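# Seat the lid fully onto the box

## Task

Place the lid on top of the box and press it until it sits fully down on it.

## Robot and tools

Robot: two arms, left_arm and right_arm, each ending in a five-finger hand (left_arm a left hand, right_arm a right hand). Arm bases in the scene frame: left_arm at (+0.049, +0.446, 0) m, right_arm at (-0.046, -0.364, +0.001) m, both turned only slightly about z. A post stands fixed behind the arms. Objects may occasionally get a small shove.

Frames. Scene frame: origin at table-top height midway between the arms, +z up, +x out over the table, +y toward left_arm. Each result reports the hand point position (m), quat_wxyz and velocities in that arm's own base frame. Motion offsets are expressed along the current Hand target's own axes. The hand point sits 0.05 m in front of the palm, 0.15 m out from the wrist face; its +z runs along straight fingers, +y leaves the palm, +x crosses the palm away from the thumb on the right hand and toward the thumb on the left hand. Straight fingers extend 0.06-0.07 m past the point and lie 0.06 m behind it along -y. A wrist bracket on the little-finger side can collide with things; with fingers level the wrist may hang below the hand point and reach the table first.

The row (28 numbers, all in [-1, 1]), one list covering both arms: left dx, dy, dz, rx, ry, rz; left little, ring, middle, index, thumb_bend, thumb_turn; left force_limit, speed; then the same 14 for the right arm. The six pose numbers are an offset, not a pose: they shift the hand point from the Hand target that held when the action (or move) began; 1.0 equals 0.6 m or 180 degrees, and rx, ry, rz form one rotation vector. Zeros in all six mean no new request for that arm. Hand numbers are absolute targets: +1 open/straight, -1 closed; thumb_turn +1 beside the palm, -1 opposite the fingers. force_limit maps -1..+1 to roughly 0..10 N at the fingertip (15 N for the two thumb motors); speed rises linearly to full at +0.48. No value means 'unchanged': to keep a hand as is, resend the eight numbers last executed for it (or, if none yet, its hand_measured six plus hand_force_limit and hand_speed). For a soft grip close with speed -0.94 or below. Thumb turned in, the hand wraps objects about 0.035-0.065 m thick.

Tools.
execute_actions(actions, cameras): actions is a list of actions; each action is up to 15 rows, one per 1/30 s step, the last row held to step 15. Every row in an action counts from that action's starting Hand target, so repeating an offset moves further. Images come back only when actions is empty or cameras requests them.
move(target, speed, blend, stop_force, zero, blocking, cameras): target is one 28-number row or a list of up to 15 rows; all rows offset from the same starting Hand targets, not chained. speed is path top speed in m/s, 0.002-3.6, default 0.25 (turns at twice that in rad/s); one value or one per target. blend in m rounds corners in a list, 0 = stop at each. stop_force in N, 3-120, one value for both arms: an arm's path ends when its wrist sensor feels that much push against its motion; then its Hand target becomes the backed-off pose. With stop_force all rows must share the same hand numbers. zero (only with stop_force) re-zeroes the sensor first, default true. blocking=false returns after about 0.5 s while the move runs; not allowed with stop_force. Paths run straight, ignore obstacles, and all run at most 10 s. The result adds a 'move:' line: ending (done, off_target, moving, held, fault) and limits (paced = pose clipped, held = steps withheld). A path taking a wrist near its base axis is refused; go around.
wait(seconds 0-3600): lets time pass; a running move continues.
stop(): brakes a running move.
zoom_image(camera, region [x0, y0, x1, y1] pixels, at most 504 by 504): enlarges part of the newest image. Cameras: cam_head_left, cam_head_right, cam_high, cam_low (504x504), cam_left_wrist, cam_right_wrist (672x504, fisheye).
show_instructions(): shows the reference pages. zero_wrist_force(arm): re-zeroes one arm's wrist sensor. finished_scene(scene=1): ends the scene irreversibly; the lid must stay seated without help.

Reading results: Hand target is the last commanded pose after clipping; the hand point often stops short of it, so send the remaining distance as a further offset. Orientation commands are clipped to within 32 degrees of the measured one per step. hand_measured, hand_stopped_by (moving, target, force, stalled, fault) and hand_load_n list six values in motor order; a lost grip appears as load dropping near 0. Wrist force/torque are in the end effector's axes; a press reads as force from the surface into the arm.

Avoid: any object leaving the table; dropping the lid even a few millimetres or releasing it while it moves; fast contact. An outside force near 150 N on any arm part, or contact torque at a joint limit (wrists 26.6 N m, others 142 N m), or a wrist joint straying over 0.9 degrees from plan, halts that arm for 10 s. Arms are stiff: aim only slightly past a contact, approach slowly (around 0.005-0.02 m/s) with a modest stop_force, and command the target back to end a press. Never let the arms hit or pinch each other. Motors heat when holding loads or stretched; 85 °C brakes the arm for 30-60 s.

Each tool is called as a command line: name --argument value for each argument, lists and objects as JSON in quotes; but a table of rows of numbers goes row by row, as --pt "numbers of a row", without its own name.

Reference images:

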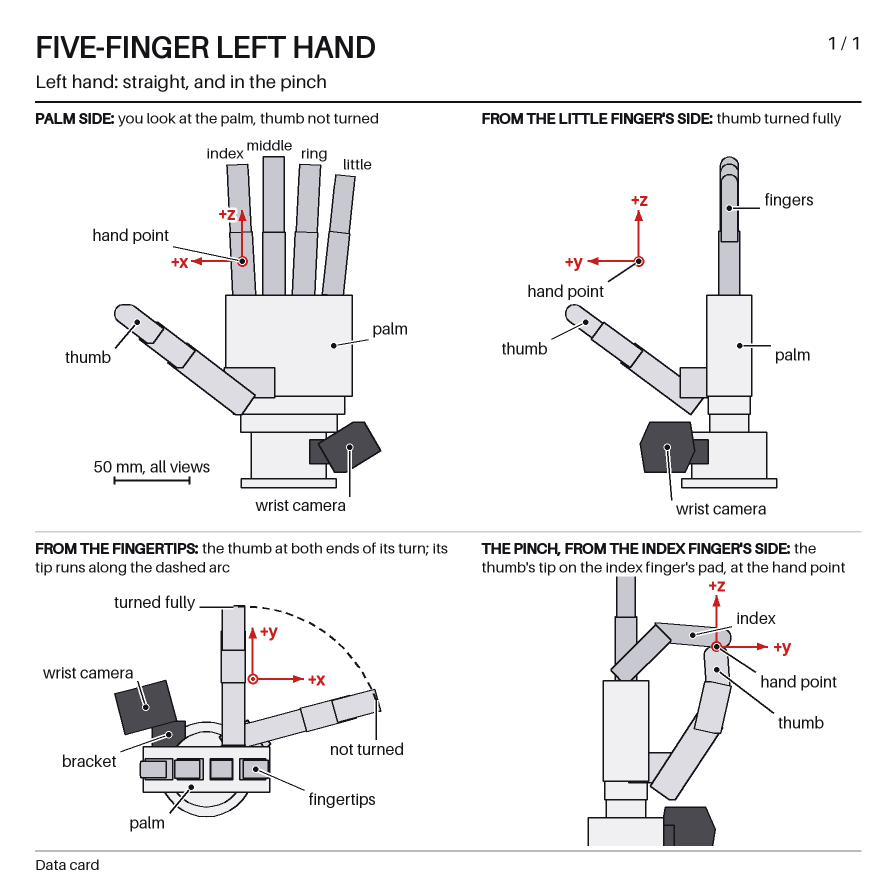

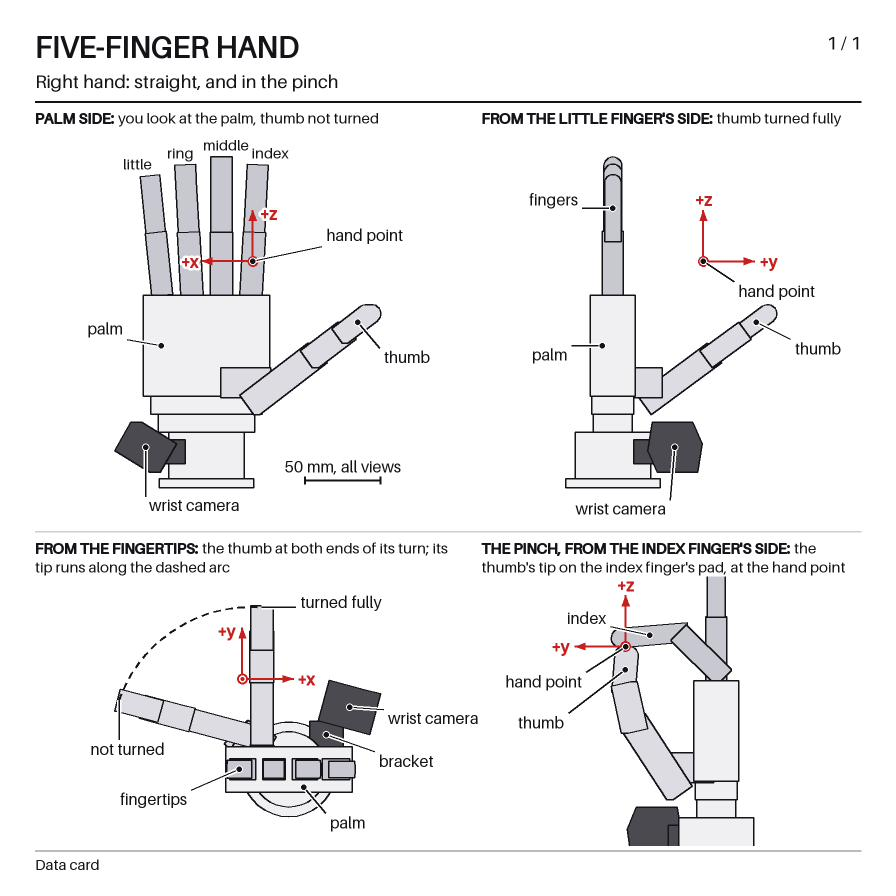

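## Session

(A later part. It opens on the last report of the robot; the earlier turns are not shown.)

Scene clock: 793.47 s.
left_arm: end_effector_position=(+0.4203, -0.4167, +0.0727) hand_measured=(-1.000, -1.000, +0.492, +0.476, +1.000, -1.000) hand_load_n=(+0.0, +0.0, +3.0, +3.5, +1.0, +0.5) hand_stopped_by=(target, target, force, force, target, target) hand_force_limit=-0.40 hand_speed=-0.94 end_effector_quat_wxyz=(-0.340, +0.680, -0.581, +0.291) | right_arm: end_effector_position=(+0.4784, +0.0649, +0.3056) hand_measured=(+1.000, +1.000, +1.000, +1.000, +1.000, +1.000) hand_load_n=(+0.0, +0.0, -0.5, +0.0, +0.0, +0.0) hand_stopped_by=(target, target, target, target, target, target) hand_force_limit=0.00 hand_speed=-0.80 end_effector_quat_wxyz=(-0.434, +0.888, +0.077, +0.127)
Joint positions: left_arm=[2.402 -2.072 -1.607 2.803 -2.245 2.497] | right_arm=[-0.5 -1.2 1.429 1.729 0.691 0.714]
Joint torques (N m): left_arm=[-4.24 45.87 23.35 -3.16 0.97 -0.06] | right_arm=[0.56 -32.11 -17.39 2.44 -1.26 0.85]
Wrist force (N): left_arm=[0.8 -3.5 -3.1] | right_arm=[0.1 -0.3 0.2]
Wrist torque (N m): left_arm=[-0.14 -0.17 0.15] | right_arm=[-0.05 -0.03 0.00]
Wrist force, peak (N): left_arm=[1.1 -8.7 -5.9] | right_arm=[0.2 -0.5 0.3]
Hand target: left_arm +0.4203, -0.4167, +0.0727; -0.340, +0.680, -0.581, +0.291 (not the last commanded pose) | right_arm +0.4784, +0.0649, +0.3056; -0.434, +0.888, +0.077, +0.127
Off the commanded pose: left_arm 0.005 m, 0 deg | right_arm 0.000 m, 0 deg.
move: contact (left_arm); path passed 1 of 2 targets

execute_actions --actions '[]' --cameras '["cam_low","cam_high","cam_left_wrist","cam_right_wrist"]'

zoom_image --camera "cam_right_wrist" --region '[325, 155, 375, 220]'

zoom_image --camera "cam_low" --region '[82, 300, 112, 350]'

zoom_image --camera "cam_left_wrist" --region '[110, 100, 350, 320]'

zoom_image --camera "cam_low" --region '[130, 290, 160, 345]'

Scene clock: 801.23 s.
left_arm: end_effector_position=(+0.4203, -0.4167, +0.0727) hand_measured=(-1.000, -1.000, +0.492, +0.476, +1.000, -1.000) hand_load_n=(+0.0, +0.0, +3.0, +3.5, +1.0, +0.5) hand_stopped_by=(target, target, force, force, target, target) hand_force_limit=-0.40 hand_speed=-0.94 end_effector_quat_wxyz=(-0.340, +0.680, -0.581, +0.291) | right_arm: end_effector_position=(+0.4784, +0.0649, +0.3056) hand_measured=(+1.000, +1.000, +1.000, +1.000, +1.000, +1.000) hand_load_n=(+0.0, +0.0, +0.0, +0.0, +0.0, +0.0) hand_stopped_by=(target, target, target, target, target, target) hand_force_limit=0.00 hand_speed=-0.80 end_effector_quat_wxyz=(-0.434, +0.888, +0.077, +0.127)
Joint positions: left_arm=[2.402 -2.072 -1.607 2.803 -2.245 2.497] | right_arm=[-0.5 -1.2 1.429 1.729 0.691 0.714]
Joint velocities: within noise
Joint torques (N m): left_arm=[3.08 47.57 23.24 -2.28 1.47 0.8] | right_arm=[1.04 -32.14 -17.58 2.45 -1.3 0.84]
Motor temperatures (°C): left_arm=[27 30 31 44 33 43] | right_arm=[29 27 30 40 40 33]
Wrist force (N): left_arm=[0.9 -3.3 -2.8] | right_arm=[0.3 -0.4 0.1]
Wrist torque (N m): left_arm=[-0.14 -0.17 0.16] | right_arm=[-0.06 -0.05 0.01]
Wrist force, peak (N): left_arm=[1.1 -3.8 -3.0] | right_arm=[0.4 -0.4 0.4]
Hand target: left_arm +0.4203, -0.4167, +0.0727; -0.340, +0.680, -0.581, +0.291 (not the last commanded pose) | right_arm +0.4784, +0.0649, +0.3056; -0.434, +0.888, +0.077, +0.127
Off the commanded pose: left_arm 0.005 m, 0 deg | right_arm 0.000 m, 0 deg.
Images, in order (width x height): cam_high 504x504, cam_low 504x504, cam_left_wrist 672x504, cam_right_wrist 672x504.

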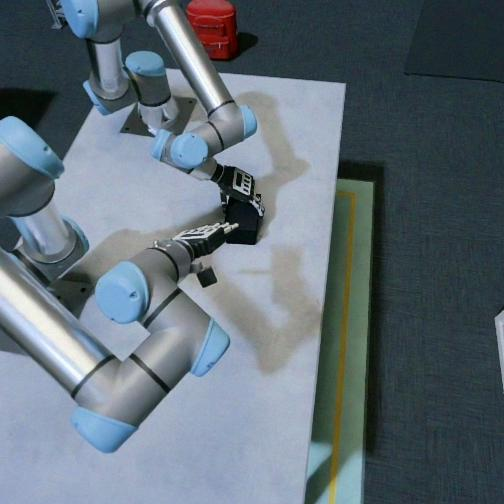

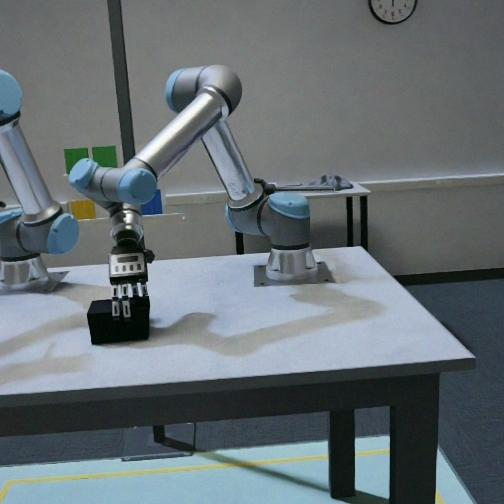

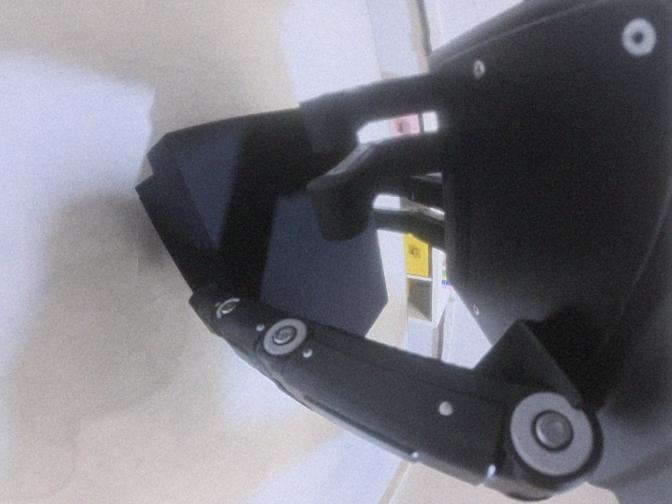

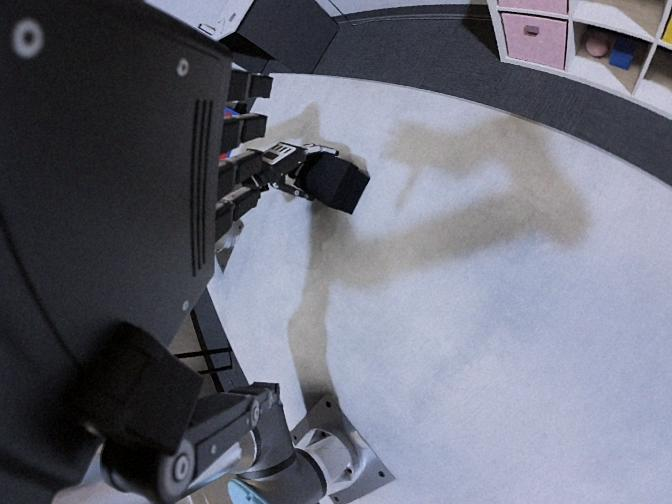

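Scaled by 7.754 from the camera's image (finer frame: 960x720).

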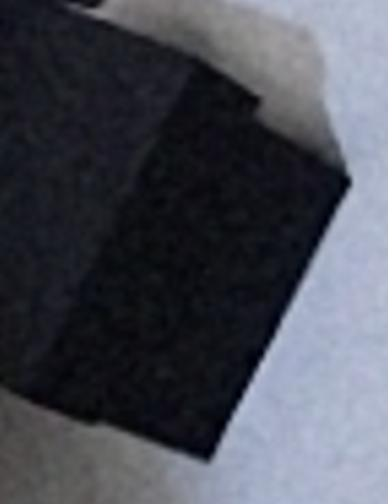

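Scaled by 10.080 from the camera's image (finer frame: 720x720).

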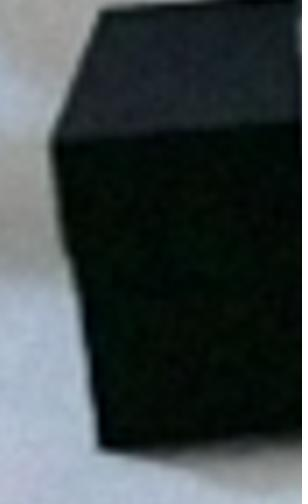

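Scaled by 2.100 from the camera's image (finer frame: 960x720).

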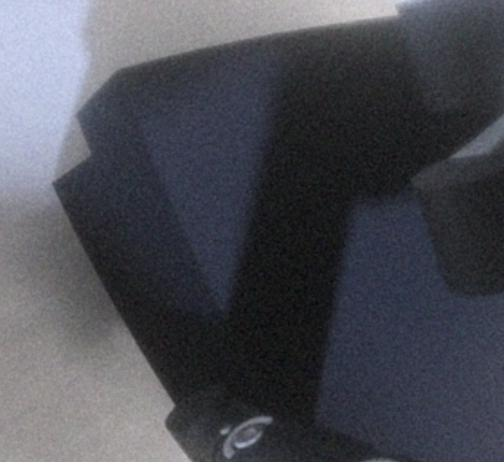

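Scaled by 9.164 from the camera's image (finer frame: 720x720).

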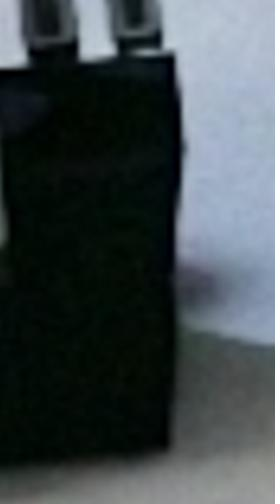

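move --pt "0 -0.004 -0.003 0 0 0 -1 -1 0.2 0.2 1 -1 -0.4 -0.94 0 0 0 0 0 0 1 1 1 1 1 1 0.0 -0.8" --pt "0 -0.0015 -0.00633 0 0 0 -1 -1 0.2 0.2 1 -1 -0.4 -0.94 0 0 0 0 0 0 1 1 1 1 1 1 0.0 -0.8" --speed '[0.02,0.02]' --blend 0.001

move --target '[0,0.01067,0.008,0,0,0,-1,-1,0.2,0.2,1,-1,-0.4,-0.94,0,0,0,0,0,0,1,1,1,1,1,1,0.0,-0.8]' --speed 0.006 --stop_force 4

Scene clock: 827.23 s.
left_arm: end_effector_position=(+0.4181, -0.4171, +0.0756) hand_measured=(-1.000, -1.000, +0.492, +0.476, +1.000, -1.000) hand_load_n=(+0.0, +0.0, +3.0, +3.5, +0.5, +0.5) hand_stopped_by=(target, target, force, force, target, target) hand_force_limit=-0.40 hand_speed=-0.94 end_effector_quat_wxyz=(-0.340, +0.680, -0.581, +0.291) | right_arm: end_effector_position=(+0.4784, +0.0649, +0.3056) hand_measured=(+1.000, +1.000, +1.000, +1.000, +1.000, +1.000) hand_load_n=(+0.0, +0.0, +0.0, +0.0, +0.0, +0.0) hand_stopped_by=(target, target, target, target, target, target) hand_force_limit=0.00 hand_speed=-0.80 end_effector_quat_wxyz=(-0.434, +0.888, +0.077, +0.127)
Joint positions: left_arm=[2.398 -2.067 -1.606 2.795 -2.248 2.493] | right_arm=[-0.5 -1.2 1.429 1.729 0.691 0.714]
Joint torques (N m): left_arm=[-8.2 48.48 8.82 -3.01 -3.43 -1.25] | right_arm=[0.38 -31.46 -17.32 2.29 -1.19 0.89]
Wrist force (N): left_arm=[0.0 0.5 0.3] | right_arm=[0.0 -0.4 0.1]
Wrist torque (N m): left_arm=[0.06 -0.04 0.08] | right_arm=[-0.06 -0.01 -0.01]
Wrist force, peak (N): left_arm=[0.9 -3.8 -3.1] | right_arm=[0.3 -0.3 0.5]
Hand target: left_arm +0.4178, -0.4171, +0.0757; -0.340, +0.680, -0.581, +0.291 | right_arm +0.4784, +0.0649, +0.3056; -0.434, +0.888, +0.077, +0.127
Off the commanded pose: left_arm 0.000 m, 0 deg | right_arm 0.000 m, 0 deg.
move: done

Scene clock: 829.47 s.
left_arm: end_effector_position=(+0.4179, -0.4171, +0.0677) hand_measured=(-1.000, -1.000, +0.492, +0.476, +1.000, -1.000) hand_load_n=(+0.0, +0.0, +1.5, +4.5, +0.5, +0.5) hand_stopped_by=(target, target, force, force, target, target) hand_force_limit=-0.40 hand_speed=-0.94 end_effector_quat_wxyz=(-0.340, +0.680, -0.581, +0.291) | right_arm: end_effector_position=(+0.4784, +0.0649, +0.3056) hand_measured=(+1.000, +1.000, +1.000, +1.000, +1.000, +1.000) hand_load_n=(+0.0, -0.5, +0.0, +0.0, +0.0, +0.0) hand_stopped_by=(target, target, target, target, target, target) hand_force_limit=0.00 hand_speed=-0.80 end_effector_quat_wxyz=(-0.434, +0.888, +0.077, +0.127)
Joint positions: left_arm=[2.398 -2.076 -1.615 2.813 -2.248 2.493] | right_arm=[-0.5 -1.2 1.429 1.729 0.691 0.714]
Joint torques (N m): left_arm=[-6.66 32.1 8.66 0.81 -1.62 -1.06] | right_arm=[1.67 -31.22 -16.88 2.45 -1.24 0.92]
Wrist force (N): left_arm=[-0.1 -1.1 -0.2] | right_arm=[0.4 -0.1 0.2]
Wrist torque (N m): left_arm=[-0.01 -0.07 0.05] | right_arm=[-0.02 -0.06 0.02]
Wrist force, peak (N): left_arm=[-0.3 -1.7 -0.3] | right_arm=[0.4 -0.3 0.2]
Hand target: left_arm +0.4179, -0.4171, +0.0677; -0.340, +0.680, -0.581, +0.291 | right_arm +0.4784, +0.0649, +0.3056; -0.434, +0.888, +0.077, +0.127
Off the commanded pose: left_arm 0.000 m, 0 deg | right_arm 0.000 m, 0 deg.
move: done

move --target '[0,0.02667,0.02,0,0,0,-1,-1,0.2,0.2,1,-1,-0.4,-0.94,0,0,0,0,0,0,1,1,1,1,1,1,0.0,-0.8]' --speed 0.01 --stop_force 5

Scene clock: 837.33 s.
left_arm: end_effector_position=(+0.4179, -0.4171, +0.0620) hand_measured=(-1.000, -1.000, +0.492, +0.476, +1.000, -1.000) hand_load_n=(+0.0, +0.0, +0.5, +4.5, +0.5, +0.0) hand_stopped_by=(target, target, force, force, target, target) hand_force_limit=-0.40 hand_speed=-0.94 end_effector_quat_wxyz=(-0.340, +0.680, -0.581, +0.291) | right_arm: end_effector_position=(+0.4784, +0.0649, +0.3056) hand_measured=(+1.000, +1.000, +1.000, +1.000, +1.000, +1.000) hand_load_n=(+0.0, +0.0, +0.0, +0.0, +0.0, +0.0) hand_stopped_by=(target, target, target, target, target, target) hand_force_limit=0.00 hand_speed=-0.80 end_effector_quat_wxyz=(-0.434, +0.888, +0.077, +0.127)
Joint positions: left_arm=[2.398 -2.083 -1.62 2.825 -2.248 2.493] | right_arm=[-0.5 -1.2 1.429 1.729 0.691 0.714]
Joint torques (N m): left_arm=[-6.56 49.46 24.98 -2.98 0.36 -0.7] | right_arm=[0.44 -32.7 -16.62 2.4 -1.31 0.82]
Wrist force (N): left_arm=[-0.1 -0.5 0.5] | right_arm=[0.3 -0.2 0.3]
Wrist torque (N m): left_arm=[0.04 -0.07 0.06] | right_arm=[-0.04 -0.05 0.01]
Wrist force, peak (N): left_arm=[-0.8 -6.6 -4.4] | right_arm=[0.3 -0.3 0.4]
Hand target: left_arm +0.4179, -0.4171, +0.0620; -0.340, +0.680, -0.581, +0.291 (not the last commanded pose) | right_arm +0.4784, +0.0649, +0.3056; -0.434, +0.888, +0.077, +0.127
Off the commanded pose: left_arm 0.014 m, 0 deg | right_arm 0.000 m, 0 deg.
move: contact (left_arm)

execute_actions --actions '[]' --cameras '["cam_low","cam_high","cam_left_wrist","cam_right_wrist"]'

zoom_image --camera "cam_right_wrist" --region '[290, 130, 390, 220]'

zoom_image --camera "cam_low" --region '[80, 285, 160, 350]'

zoom_image --camera "cam_left_wrist" --region '[110, 100, 400, 350]'

zoom_image --camera "cam_high" --region '[215, 185, 275, 250]'

Scene clock: 844.07 s.
left_arm: end_effector_position=(+0.4179, -0.4171, +0.0620) hand_measured=(-1.000, -1.000, +0.492, +0.476, +1.000, -1.000) hand_load_n=(+0.0, +0.0, +0.5, +4.5, +0.5, +0.0) hand_stopped_by=(target, target, force, force, target, target) hand_force_limit=-0.40 hand_speed=-0.94 end_effector_quat_wxyz=(-0.340, +0.680, -0.581, +0.291) | right_arm: end_effector_position=(+0.4784, +0.0649, +0.3056) hand_measured=(+1.000, +1.000, +1.000, +1.000, +1.000, +1.000) hand_load_n=(+0.0, +0.0, +0.0, +0.0, +0.0, +0.0) hand_stopped_by=(target, target, target, target, target, target) hand_force_limit=0.00 hand_speed=-0.80 end_effector_quat_wxyz=(-0.434, +0.888, +0.077, +0.127)
Joint positions: left_arm=[2.398 -2.083 -1.62 2.825 -2.248 2.493] | right_arm=[-0.5 -1.2 1.429 1.729 0.691 0.714]
Joint velocities: within noise
Joint torques (N m): left_arm=[-0.71 48.03 23.65 -2.53 0.5 -0.51] | right_arm=[1.21 -32.06 -17.29 2.3 -1.2 1.01]
Motor temperatures (°C): left_arm=[27 30 31 44 33 43] | right_arm=[29 27 30 40 40 33]
Wrist force (N): left_arm=[-0.2 -0.6 0.2] | right_arm=[0.2 -0.1 0.1]
Wrist torque (N m): left_arm=[0.03 -0.06 0.05] | right_arm=[-0.02 -0.03 0.01]
Wrist force, peak (N): left_arm=[-0.3 -0.7 0.6] | right_arm=[0.4 -0.4 -0.2]
Hand target: left_arm +0.4179, -0.4171, +0.0620; -0.340, +0.680, -0.581, +0.291 (not the last commanded pose) | right_arm +0.4784, +0.0649, +0.3056; -0.434, +0.888, +0.077, +0.127
Off the commanded pose: left_arm 0.014 m, 0 deg | right_arm 0.000 m, 0 deg.
Images, in order (width x height): cam_high 504x504, cam_low 504x504, cam_left_wrist 672x504, cam_right_wrist 672x504.

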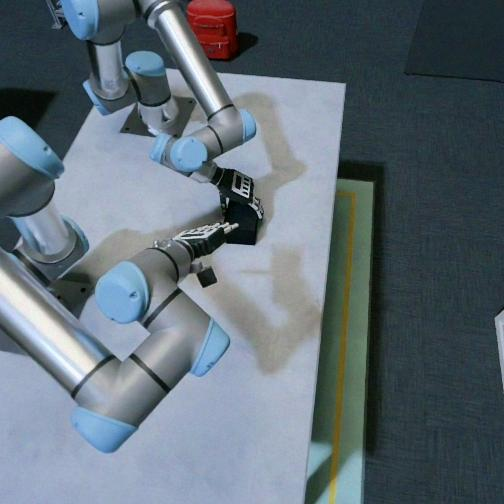

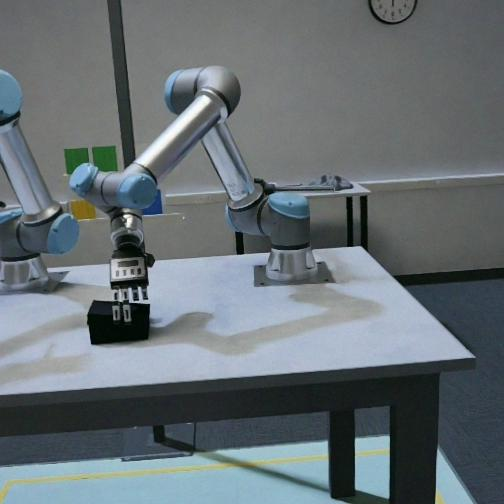

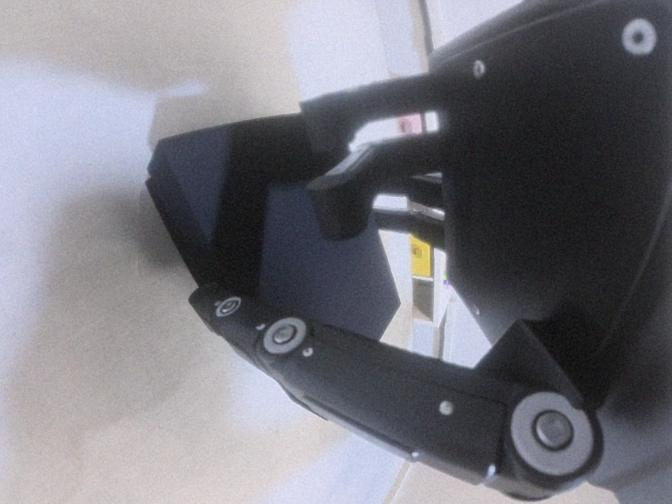

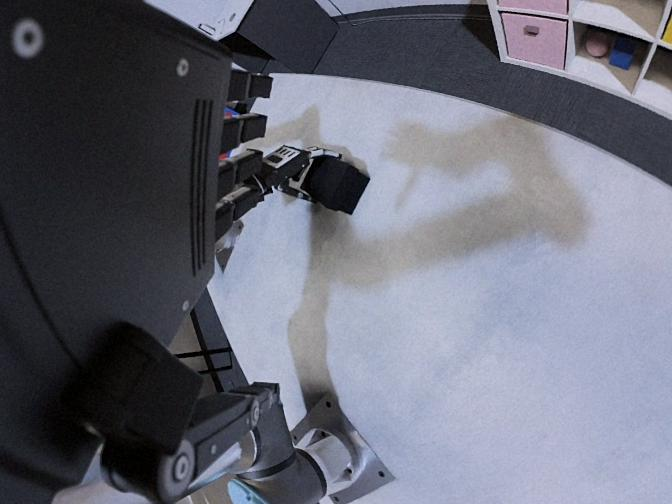

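Scaled by 5.040 from the camera's image (finer frame: 960x720).

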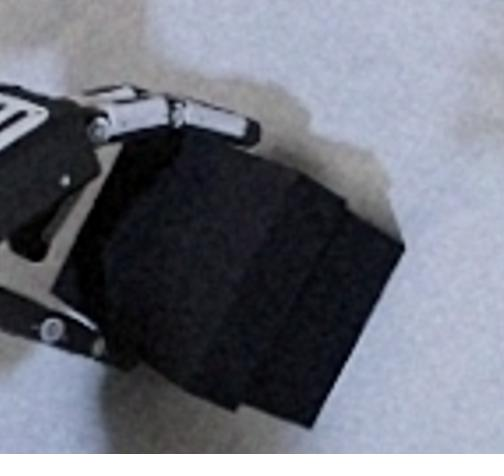

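Scaled by 6.300 from the camera's image (finer frame: 720x720).

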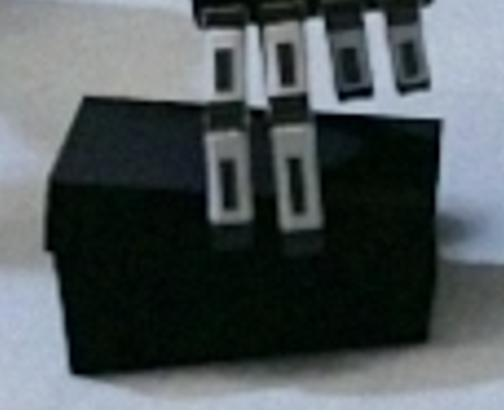

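Scaled by 1.738 from the camera's image (finer frame: 960x720).

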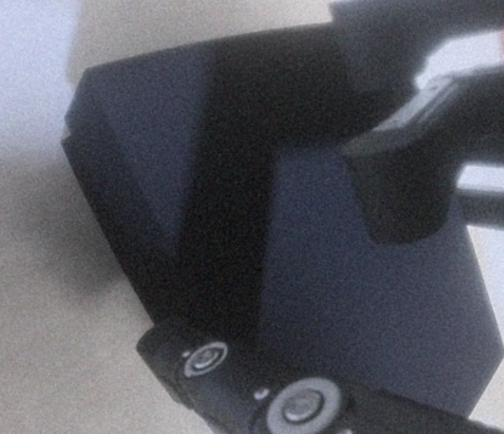

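Scaled by 7.754 from the camera's image (finer frame: 720x720).

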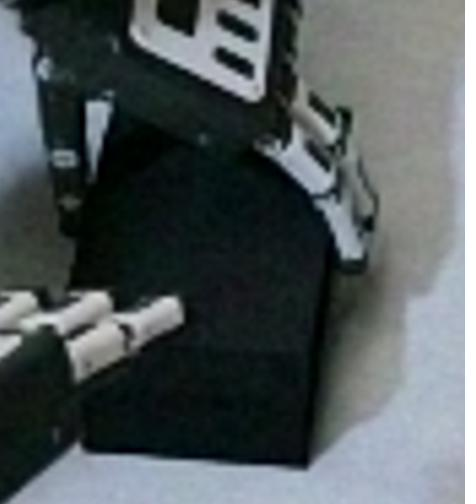

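move --pt "0 -0.008 -0.006 0 0 0 -1 -1 0.2 0.2 1 -1 -0.4 -0.94 0 0 0 0 0 0 1 1 1 1 1 1 0.0 -0.8" --pt "0 -0.018 -0.0135 0 -0.02833 0.03778 -1 -1 0.2 0.2 1 -1 -0.4 -0.94 0 0 0 0 0 0 1 1 1 1 1 1 0.0 -0.8" --speed '[0.02,0.03]' --blend 0.002 --cameras '["cam_low","cam_high","cam_left_wrist","cam_right_wrist"]'

zoom_image --camera "cam_right_wrist" --region '[290, 130, 390, 220]'

zoom_image --camera "cam_low" --region '[80, 285, 160, 350]'

zoom_image --camera "cam_left_wrist" --region '[110, 100, 400, 350]'

zoom_image --camera "cam_high" --region '[215, 185, 275, 250]'

Scene clock: 894.73 s.
left_arm: end_effector_position=(+0.4178, -0.4171, +0.0755) hand_measured=(-1.000, -1.000, +0.492, +0.476, +1.000, -1.000) hand_load_n=(+0.0, +0.0, +0.5, +4.0, +0.5, -0.5) hand_stopped_by=(target, target, force, force, target, target) hand_force_limit=-0.40 hand_speed=-0.94 end_effector_quat_wxyz=(-0.382, +0.657, -0.604, +0.240) | right_arm: end_effector_position=(+0.4784, +0.0649, +0.3056) hand_measured=(+1.000, +1.000, +1.000, +1.000, +1.000, +1.000) hand_load_n=(+0.0, +0.0, +0.0, +0.0, +0.0, +0.0) hand_stopped_by=(target, target, target, target, target, target) hand_force_limit=0.00 hand_speed=-0.80 end_effector_quat_wxyz=(-0.434, +0.888, +0.077, +0.127)
Joint positions: left_arm=[2.36 -2.143 -1.497 2.666 -2.342 2.525] | right_arm=[-0.5 -1.2 1.429 1.729 0.691 0.714]
Joint torques (N m): left_arm=[-7.21 34.95 24.88 -3.17 -3.98 1.37] | right_arm=[0.74 -32.6 -17.68 2.3 -1.2 0.98]
Wrist force (N): left_arm=[0.7 0.7 0.0] | right_arm=[0.2 -0.3 0.1]
Wrist torque (N m): left_arm=[0.12 -0.21 0.00] | right_arm=[-0.05 -0.04 0.01]
Wrist force, peak (N): left_arm=[1.0 0.3 0.4] | right_arm=[0.4 -0.3 0.4]
Hand target: left_arm +0.4179, -0.4171, +0.0755; -0.382, +0.657, -0.604, +0.240 | right_arm +0.4784, +0.0649, +0.3056; -0.434, +0.888, +0.077, +0.127
Off the commanded pose: left_arm 0.000 m, 0 deg | right_arm 0.000 m, 0 deg.
move: done
Images, in order (width x height): cam_high 504x504, cam_low 504x504, cam_left_wrist 672x504, cam_right_wrist 672x504.

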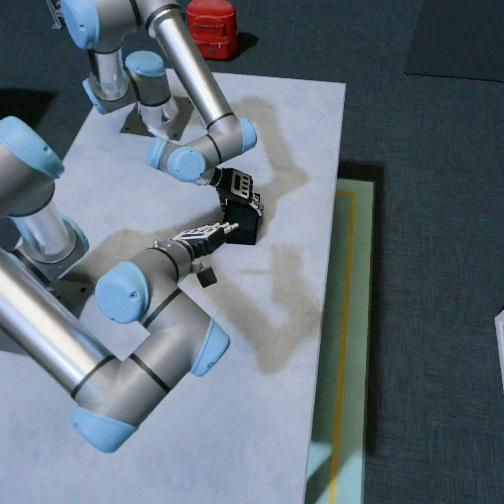

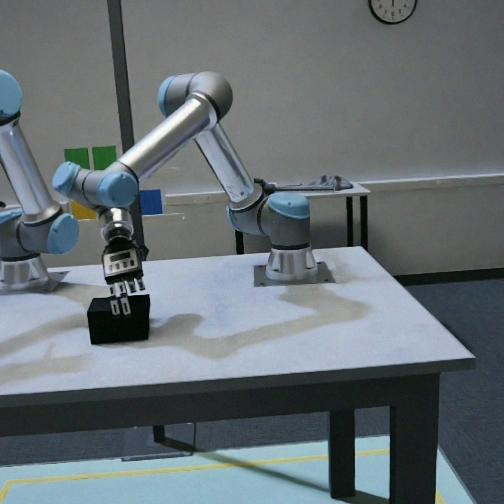

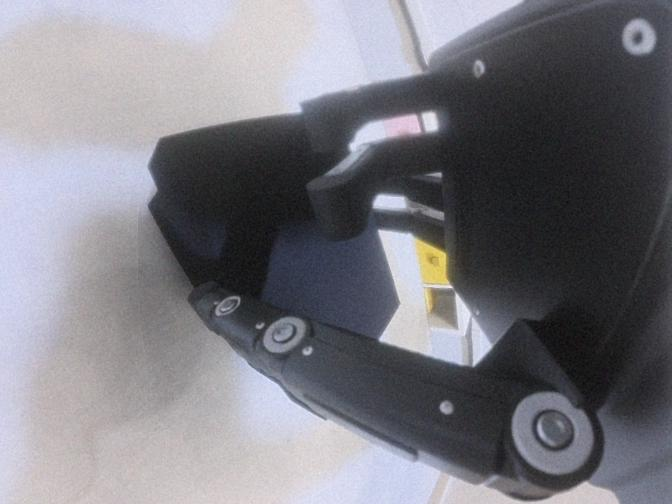

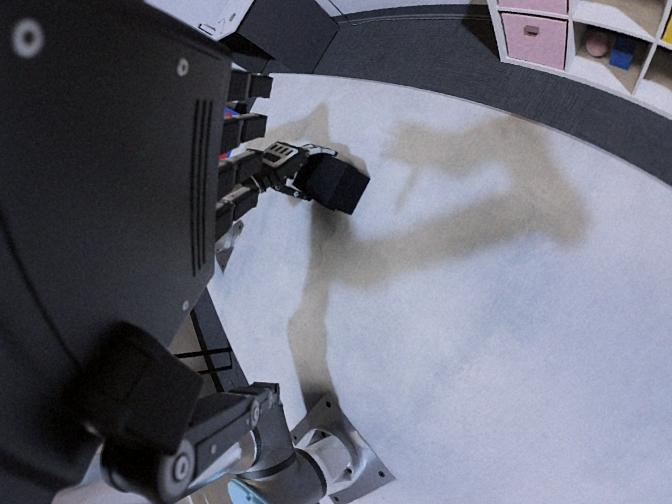

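Scaled by 5.040 from the camera's image (finer frame: 960x720).

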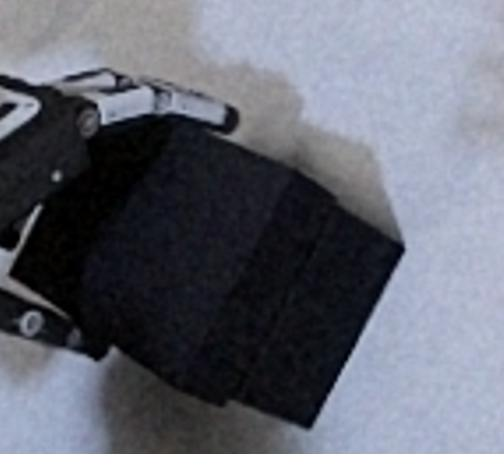

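Scaled by 6.300 from the camera's image (finer frame: 720x720).

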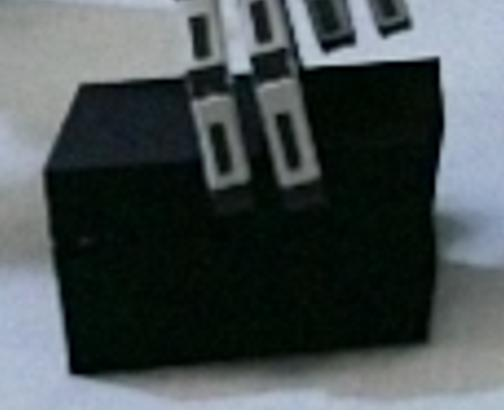

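Scaled by 1.738 from the camera's image (finer frame: 960x720).

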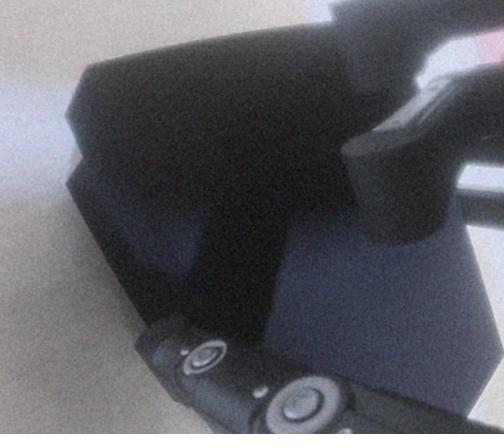

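Scaled by 7.754 from the camera's image (finer frame: 720x720).

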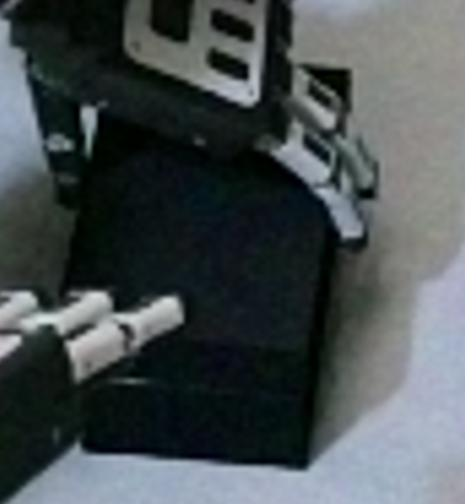

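zoom_image --camera "cam_low" --region '[82, 300, 112, 350]'

zoom_image --camera "cam_high" --region '[220, 215, 262, 250]'

zoom_image --camera "cam_right_wrist" --region '[325, 155, 375, 220]'

zoom_image --camera "cam_left_wrist" --region '[130, 110, 230, 310]'

zoom_image --camera "cam_low" --region '[130, 290, 160, 345]'

Scaled by 10.080 from the camera's image (finer frame: 720x720).

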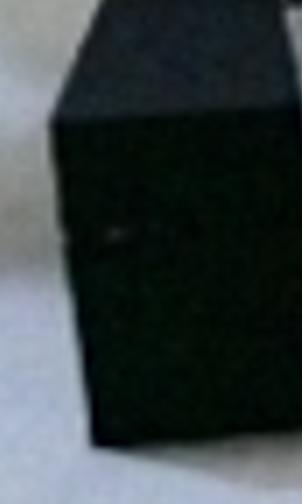

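Scaled by 12.000 from the camera's image (finer frame: 720x720).

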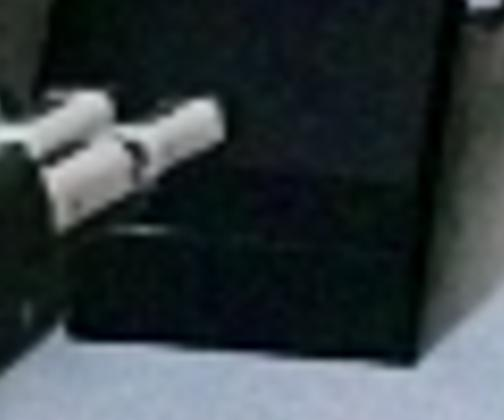

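Scaled by 7.754 from the camera's image (finer frame: 960x720).

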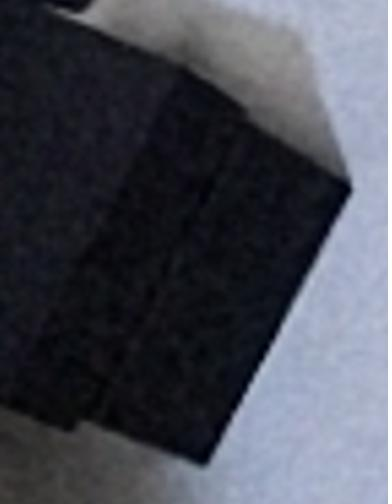

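Scaled by 2.520 from the camera's image (finer frame: 960x720).

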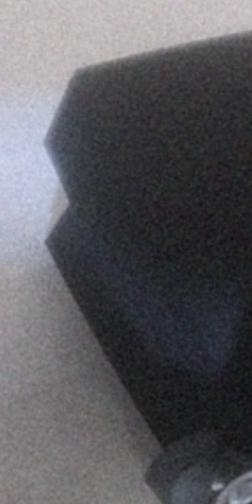

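Scaled by 9.164 from the camera's image (finer frame: 720x720).

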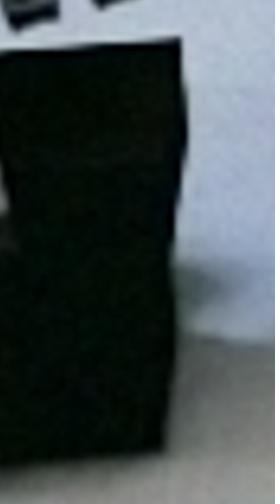

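move --pt "0.001648 -0.000797 0.000652 0 0 0 -1 -1 0.2 0.2 1 -1 -0.4 -0.94 0 0 0 0 0 0 1 1 1 1 1 1 0.0 -0.8" --pt "0.003618 0.009753 0.008562 0 0 0 -1 -1 0.2 0.2 1 -1 -0.4 -0.94 0 0 0 0 0 0 1 1 1 1 1 1 0.0 -0.8" --speed '[0.02,0.005]' --stop_force 3

Scene clock: 937.83 s.
left_arm: end_effector_position=(+0.4186, -0.4180, +0.0676) hand_measured=(-1.000, -1.000, +0.492, +0.476, +1.000, -1.000) hand_load_n=(+0.0, +0.0, +0.0, +4.5, +0.5, +0.0) hand_stopped_by=(target, target, force, force, target, target) hand_force_limit=-0.40 hand_speed=-0.94 end_effector_quat_wxyz=(-0.382, +0.657, -0.604, +0.240) | right_arm: end_effector_position=(+0.4784, +0.0649, +0.3056) hand_measured=(+1.000, +1.000, +1.000, +1.000, +1.000, +1.000) hand_load_n=(+0.0, +0.0, -0.5, +0.0, +0.0, +0.0) hand_stopped_by=(target, target, target, target, target, target) hand_force_limit=0.00 hand_speed=-0.80 end_effector_quat_wxyz=(-0.434, +0.888, +0.077, +0.127)
Joint positions: left_arm=[2.36 -2.155 -1.501 2.68 -2.343 2.524] | right_arm=[-0.5 -1.2 1.429 1.729 0.691 0.714]
Joint torques (N m): left_arm=[-6.08 36.75 9.24 0.87 -2.47 -0.82] | right_arm=[1.81 -32.06 -17.77 2.39 -1.23 0.88]
Wrist force (N): left_arm=[0.2 -0.4 0.0] | right_arm=[0.2 -0.2 0.4]
Wrist torque (N m): left_arm=[-0.01 -0.16 -0.02] | right_arm=[-0.05 -0.04 0.01]
Wrist force, peak (N): left_arm=[1.0 0.6 0.3] | right_arm=[0.3 -0.4 0.4]
Hand target: left_arm +0.4186, -0.4180, +0.0676; -0.382, +0.657, -0.604, +0.240 | right_arm +0.4784, +0.0649, +0.3056; -0.434, +0.888, +0.077, +0.127
Off the commanded pose: left_arm 0.000 m, 0 deg | right_arm 0.000 m, 0 deg.
move: done

execute_actions --actions '[]' --cameras '["cam_low"]'

zoom_image --camera "cam_low" --region '[80, 285, 160, 350]'

Scene clock: 944.90 s.
left_arm: end_effector_position=(+0.4186, -0.4180, +0.0676) hand_measured=(-1.000, -1.000, +0.492, +0.476, +1.000, -1.000) hand_load_n=(+0.0, +0.0, +0.0, +4.5, +0.5, -0.5) hand_stopped_by=(target, target, force, force, target, target) hand_force_limit=-0.40 hand_speed=-0.94 end_effector_quat_wxyz=(-0.382, +0.657, -0.604, +0.240) | right_arm: end_effector_position=(+0.4784, +0.0649, +0.3056) hand_measured=(+1.000, +1.000, +1.000, +1.000, +1.000, +1.000) hand_load_n=(+0.0, +0.0, +0.0, +0.0, +0.0, +0.0) hand_stopped_by=(target, target, target, target, target, target) hand_force_limit=0.00 hand_speed=-0.80 end_effector_quat_wxyz=(-0.434, +0.888, +0.077, +0.127)
Joint positions: left_arm=[2.36 -2.155 -1.501 2.68 -2.343 2.524] | right_arm=[-0.5 -1.2 1.429 1.729 0.691 0.714]
Joint velocities: within noise
Joint torques (N m): left_arm=[-6.29 36.94 6.55 0.91 -0.43 0.61] | right_arm=[1.32 -32.66 -18.01 2.31 -1.16 0.92]
Motor temperatures (°C): left_arm=[27 30 31 44 33 43] | right_arm=[28 27 30 40 39 33]
Wrist force (N): left_arm=[-0.1 -0.5 -0.1] | right_arm=[0.2 -0.1 0.3]
Wrist torque (N m): left_arm=[-0.01 -0.12 -0.03] | right_arm=[-0.03 -0.04 0.01]
Wrist force, peak (N): left_arm=[0.0 -0.7 -0.4] | right_arm=[0.4 -0.2 0.5]
Hand target: left_arm +0.4186, -0.4180, +0.0676; -0.382, +0.657, -0.604, +0.240 | right_arm +0.4784, +0.0649, +0.3056; -0.434, +0.888, +0.077, +0.127
Off the commanded pose: left_arm 0.000 m, 0 deg | right_arm 0.000 m, 0 deg.
Images, in order (width x height): cam_low 504x504.

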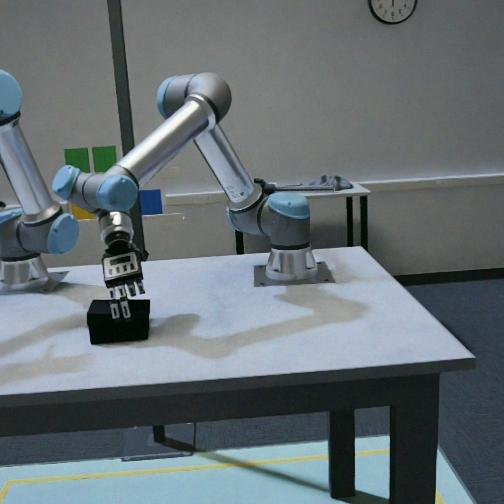

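Scaled by 6.300 from the camera's image (finer frame: 720x720).

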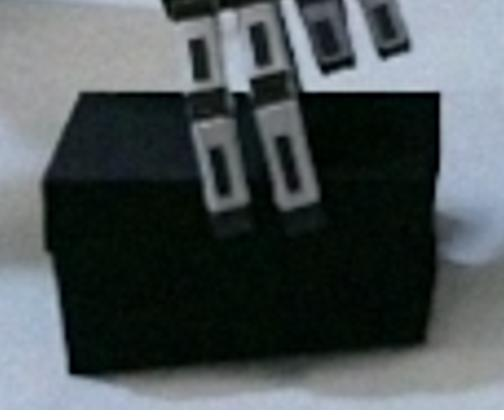

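move --target '[0.001019,-0.008075,-0.006057,0,-0.016,0.02133,-1,-1,0.2,0.2,1,-1,-0.4,-0.94,0,0,0,0,0,0,1,1,1,1,1,1,0.0,-0.8]' --speed 0.03 --cameras '["cam_low","cam_high","cam_left_wrist","cam_right_wrist"]'

zoom_image --camera "cam_low" --region '[80, 285, 160, 350]'

zoom_image --camera "cam_low" --region '[82, 300, 112, 350]'

zoom_image --camera "cam_low" --region '[130, 290, 160, 345]'

zoom_image --camera "cam_right_wrist" --region '[325, 155, 375, 220]'

zoom_image --camera "cam_high" --region '[220, 215, 262, 250]'

Scene clock: 990.23 s.
left_arm: end_effector_position=(+0.4188, -0.4195, +0.0734) hand_measured=(-1.000, -1.000, +0.492, +0.476, +1.000, -1.000) hand_load_n=(+0.0, +0.0, +0.0, +4.0, +0.5, -0.5) hand_stopped_by=(target, target, force, force, target, target) hand_force_limit=-0.40 hand_speed=-0.94 end_effector_quat_wxyz=(-0.405, +0.642, -0.616, +0.210) | right_arm: end_effector_position=(+0.4784, +0.0649, +0.3056) hand_measured=(+1.000, +1.000, +1.000, +1.000, +1.000, +1.000) hand_load_n=(+0.0, +0.0, +0.0, +0.0, +0.0, +0.0) hand_stopped_by=(target, target, target, target, target, target) hand_force_limit=0.00 hand_speed=-0.80 end_effector_quat_wxyz=(-0.434, +0.888, +0.077, +0.127)
Joint positions: left_arm=[2.339 -2.198 -1.427 2.59 -2.395 2.536] | right_arm=[-0.5 -1.2 1.429 1.729 0.691 0.714]
Joint torques (N m): left_arm=[-7.34 36.33 23.63 -3.46 -3.88 1.22] | right_arm=[0.55 -32.87 -18 2.31 -1.15 0.81]
Wrist force (N): left_arm=[0.9 0.1 0.2] | right_arm=[0.3 -0.1 0.2]
Wrist torque (N m): left_arm=[0.05 -0.21 0.01] | right_arm=[-0.03 -0.05 0.02]
Wrist force, peak (N): left_arm=[1.2 -0.1 0.3] | right_arm=[0.4 -0.5 0.3]
Hand target: left_arm +0.4188, -0.4195, +0.0735; -0.405, +0.642, -0.616, +0.210 | right_arm +0.4784, +0.0649, +0.3056; -0.434, +0.888, +0.077, +0.127
Off the commanded pose: left_arm 0.000 m, 0 deg | right_arm 0.000 m, 0 deg.
move: done
Images, in order (width x height): cam_high 504x504, cam_low 504x504, cam_left_wrist 672x504, cam_right_wrist 672x504.

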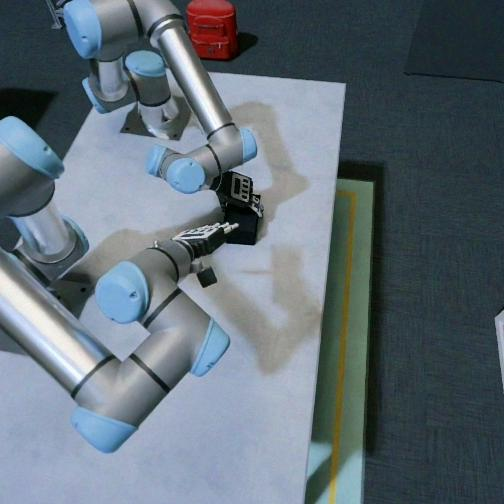

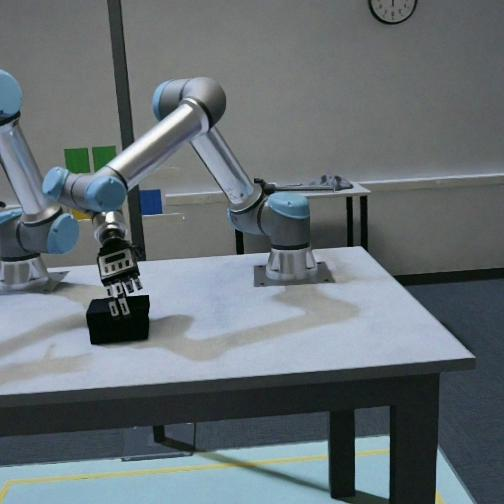

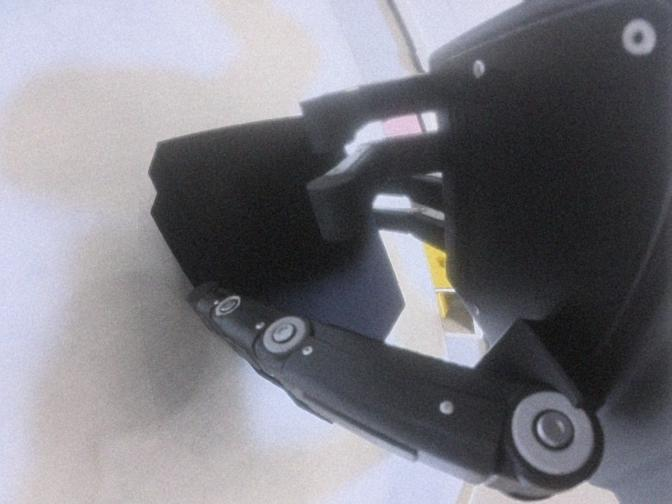

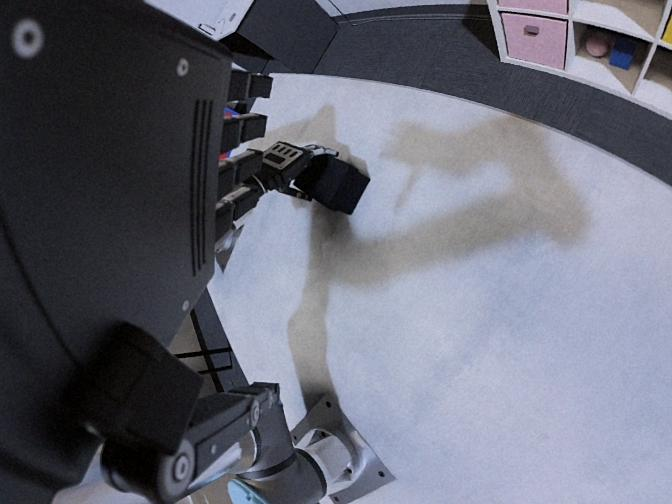

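Scaled by 6.300 from the camera's image (finer frame: 720x720).

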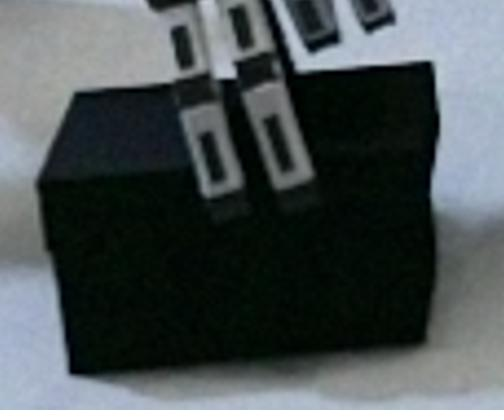

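Scaled by 10.080 from the camera's image (finer frame: 720x720).

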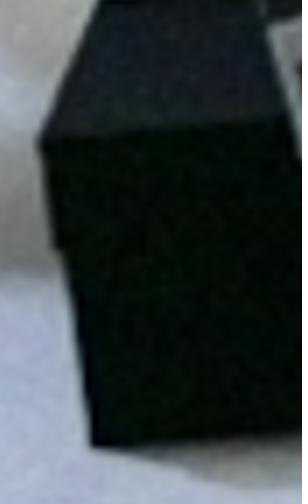

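Scaled by 9.164 from the camera's image (finer frame: 720x720).

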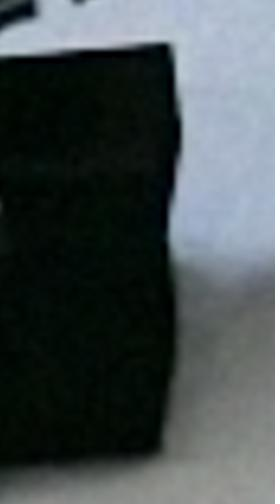

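Scaled by 7.754 from the camera's image (finer frame: 960x720).

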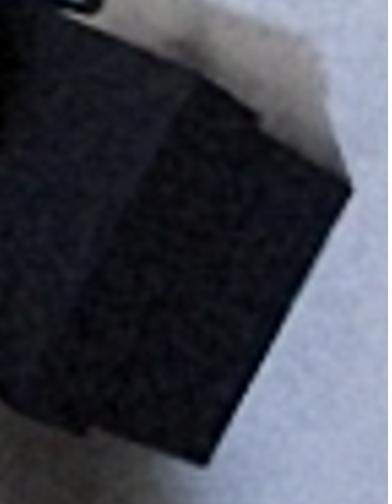

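Scaled by 12.000 from the camera's image (finer frame: 720x720).

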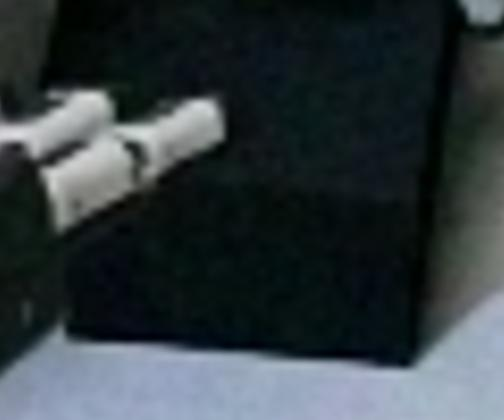

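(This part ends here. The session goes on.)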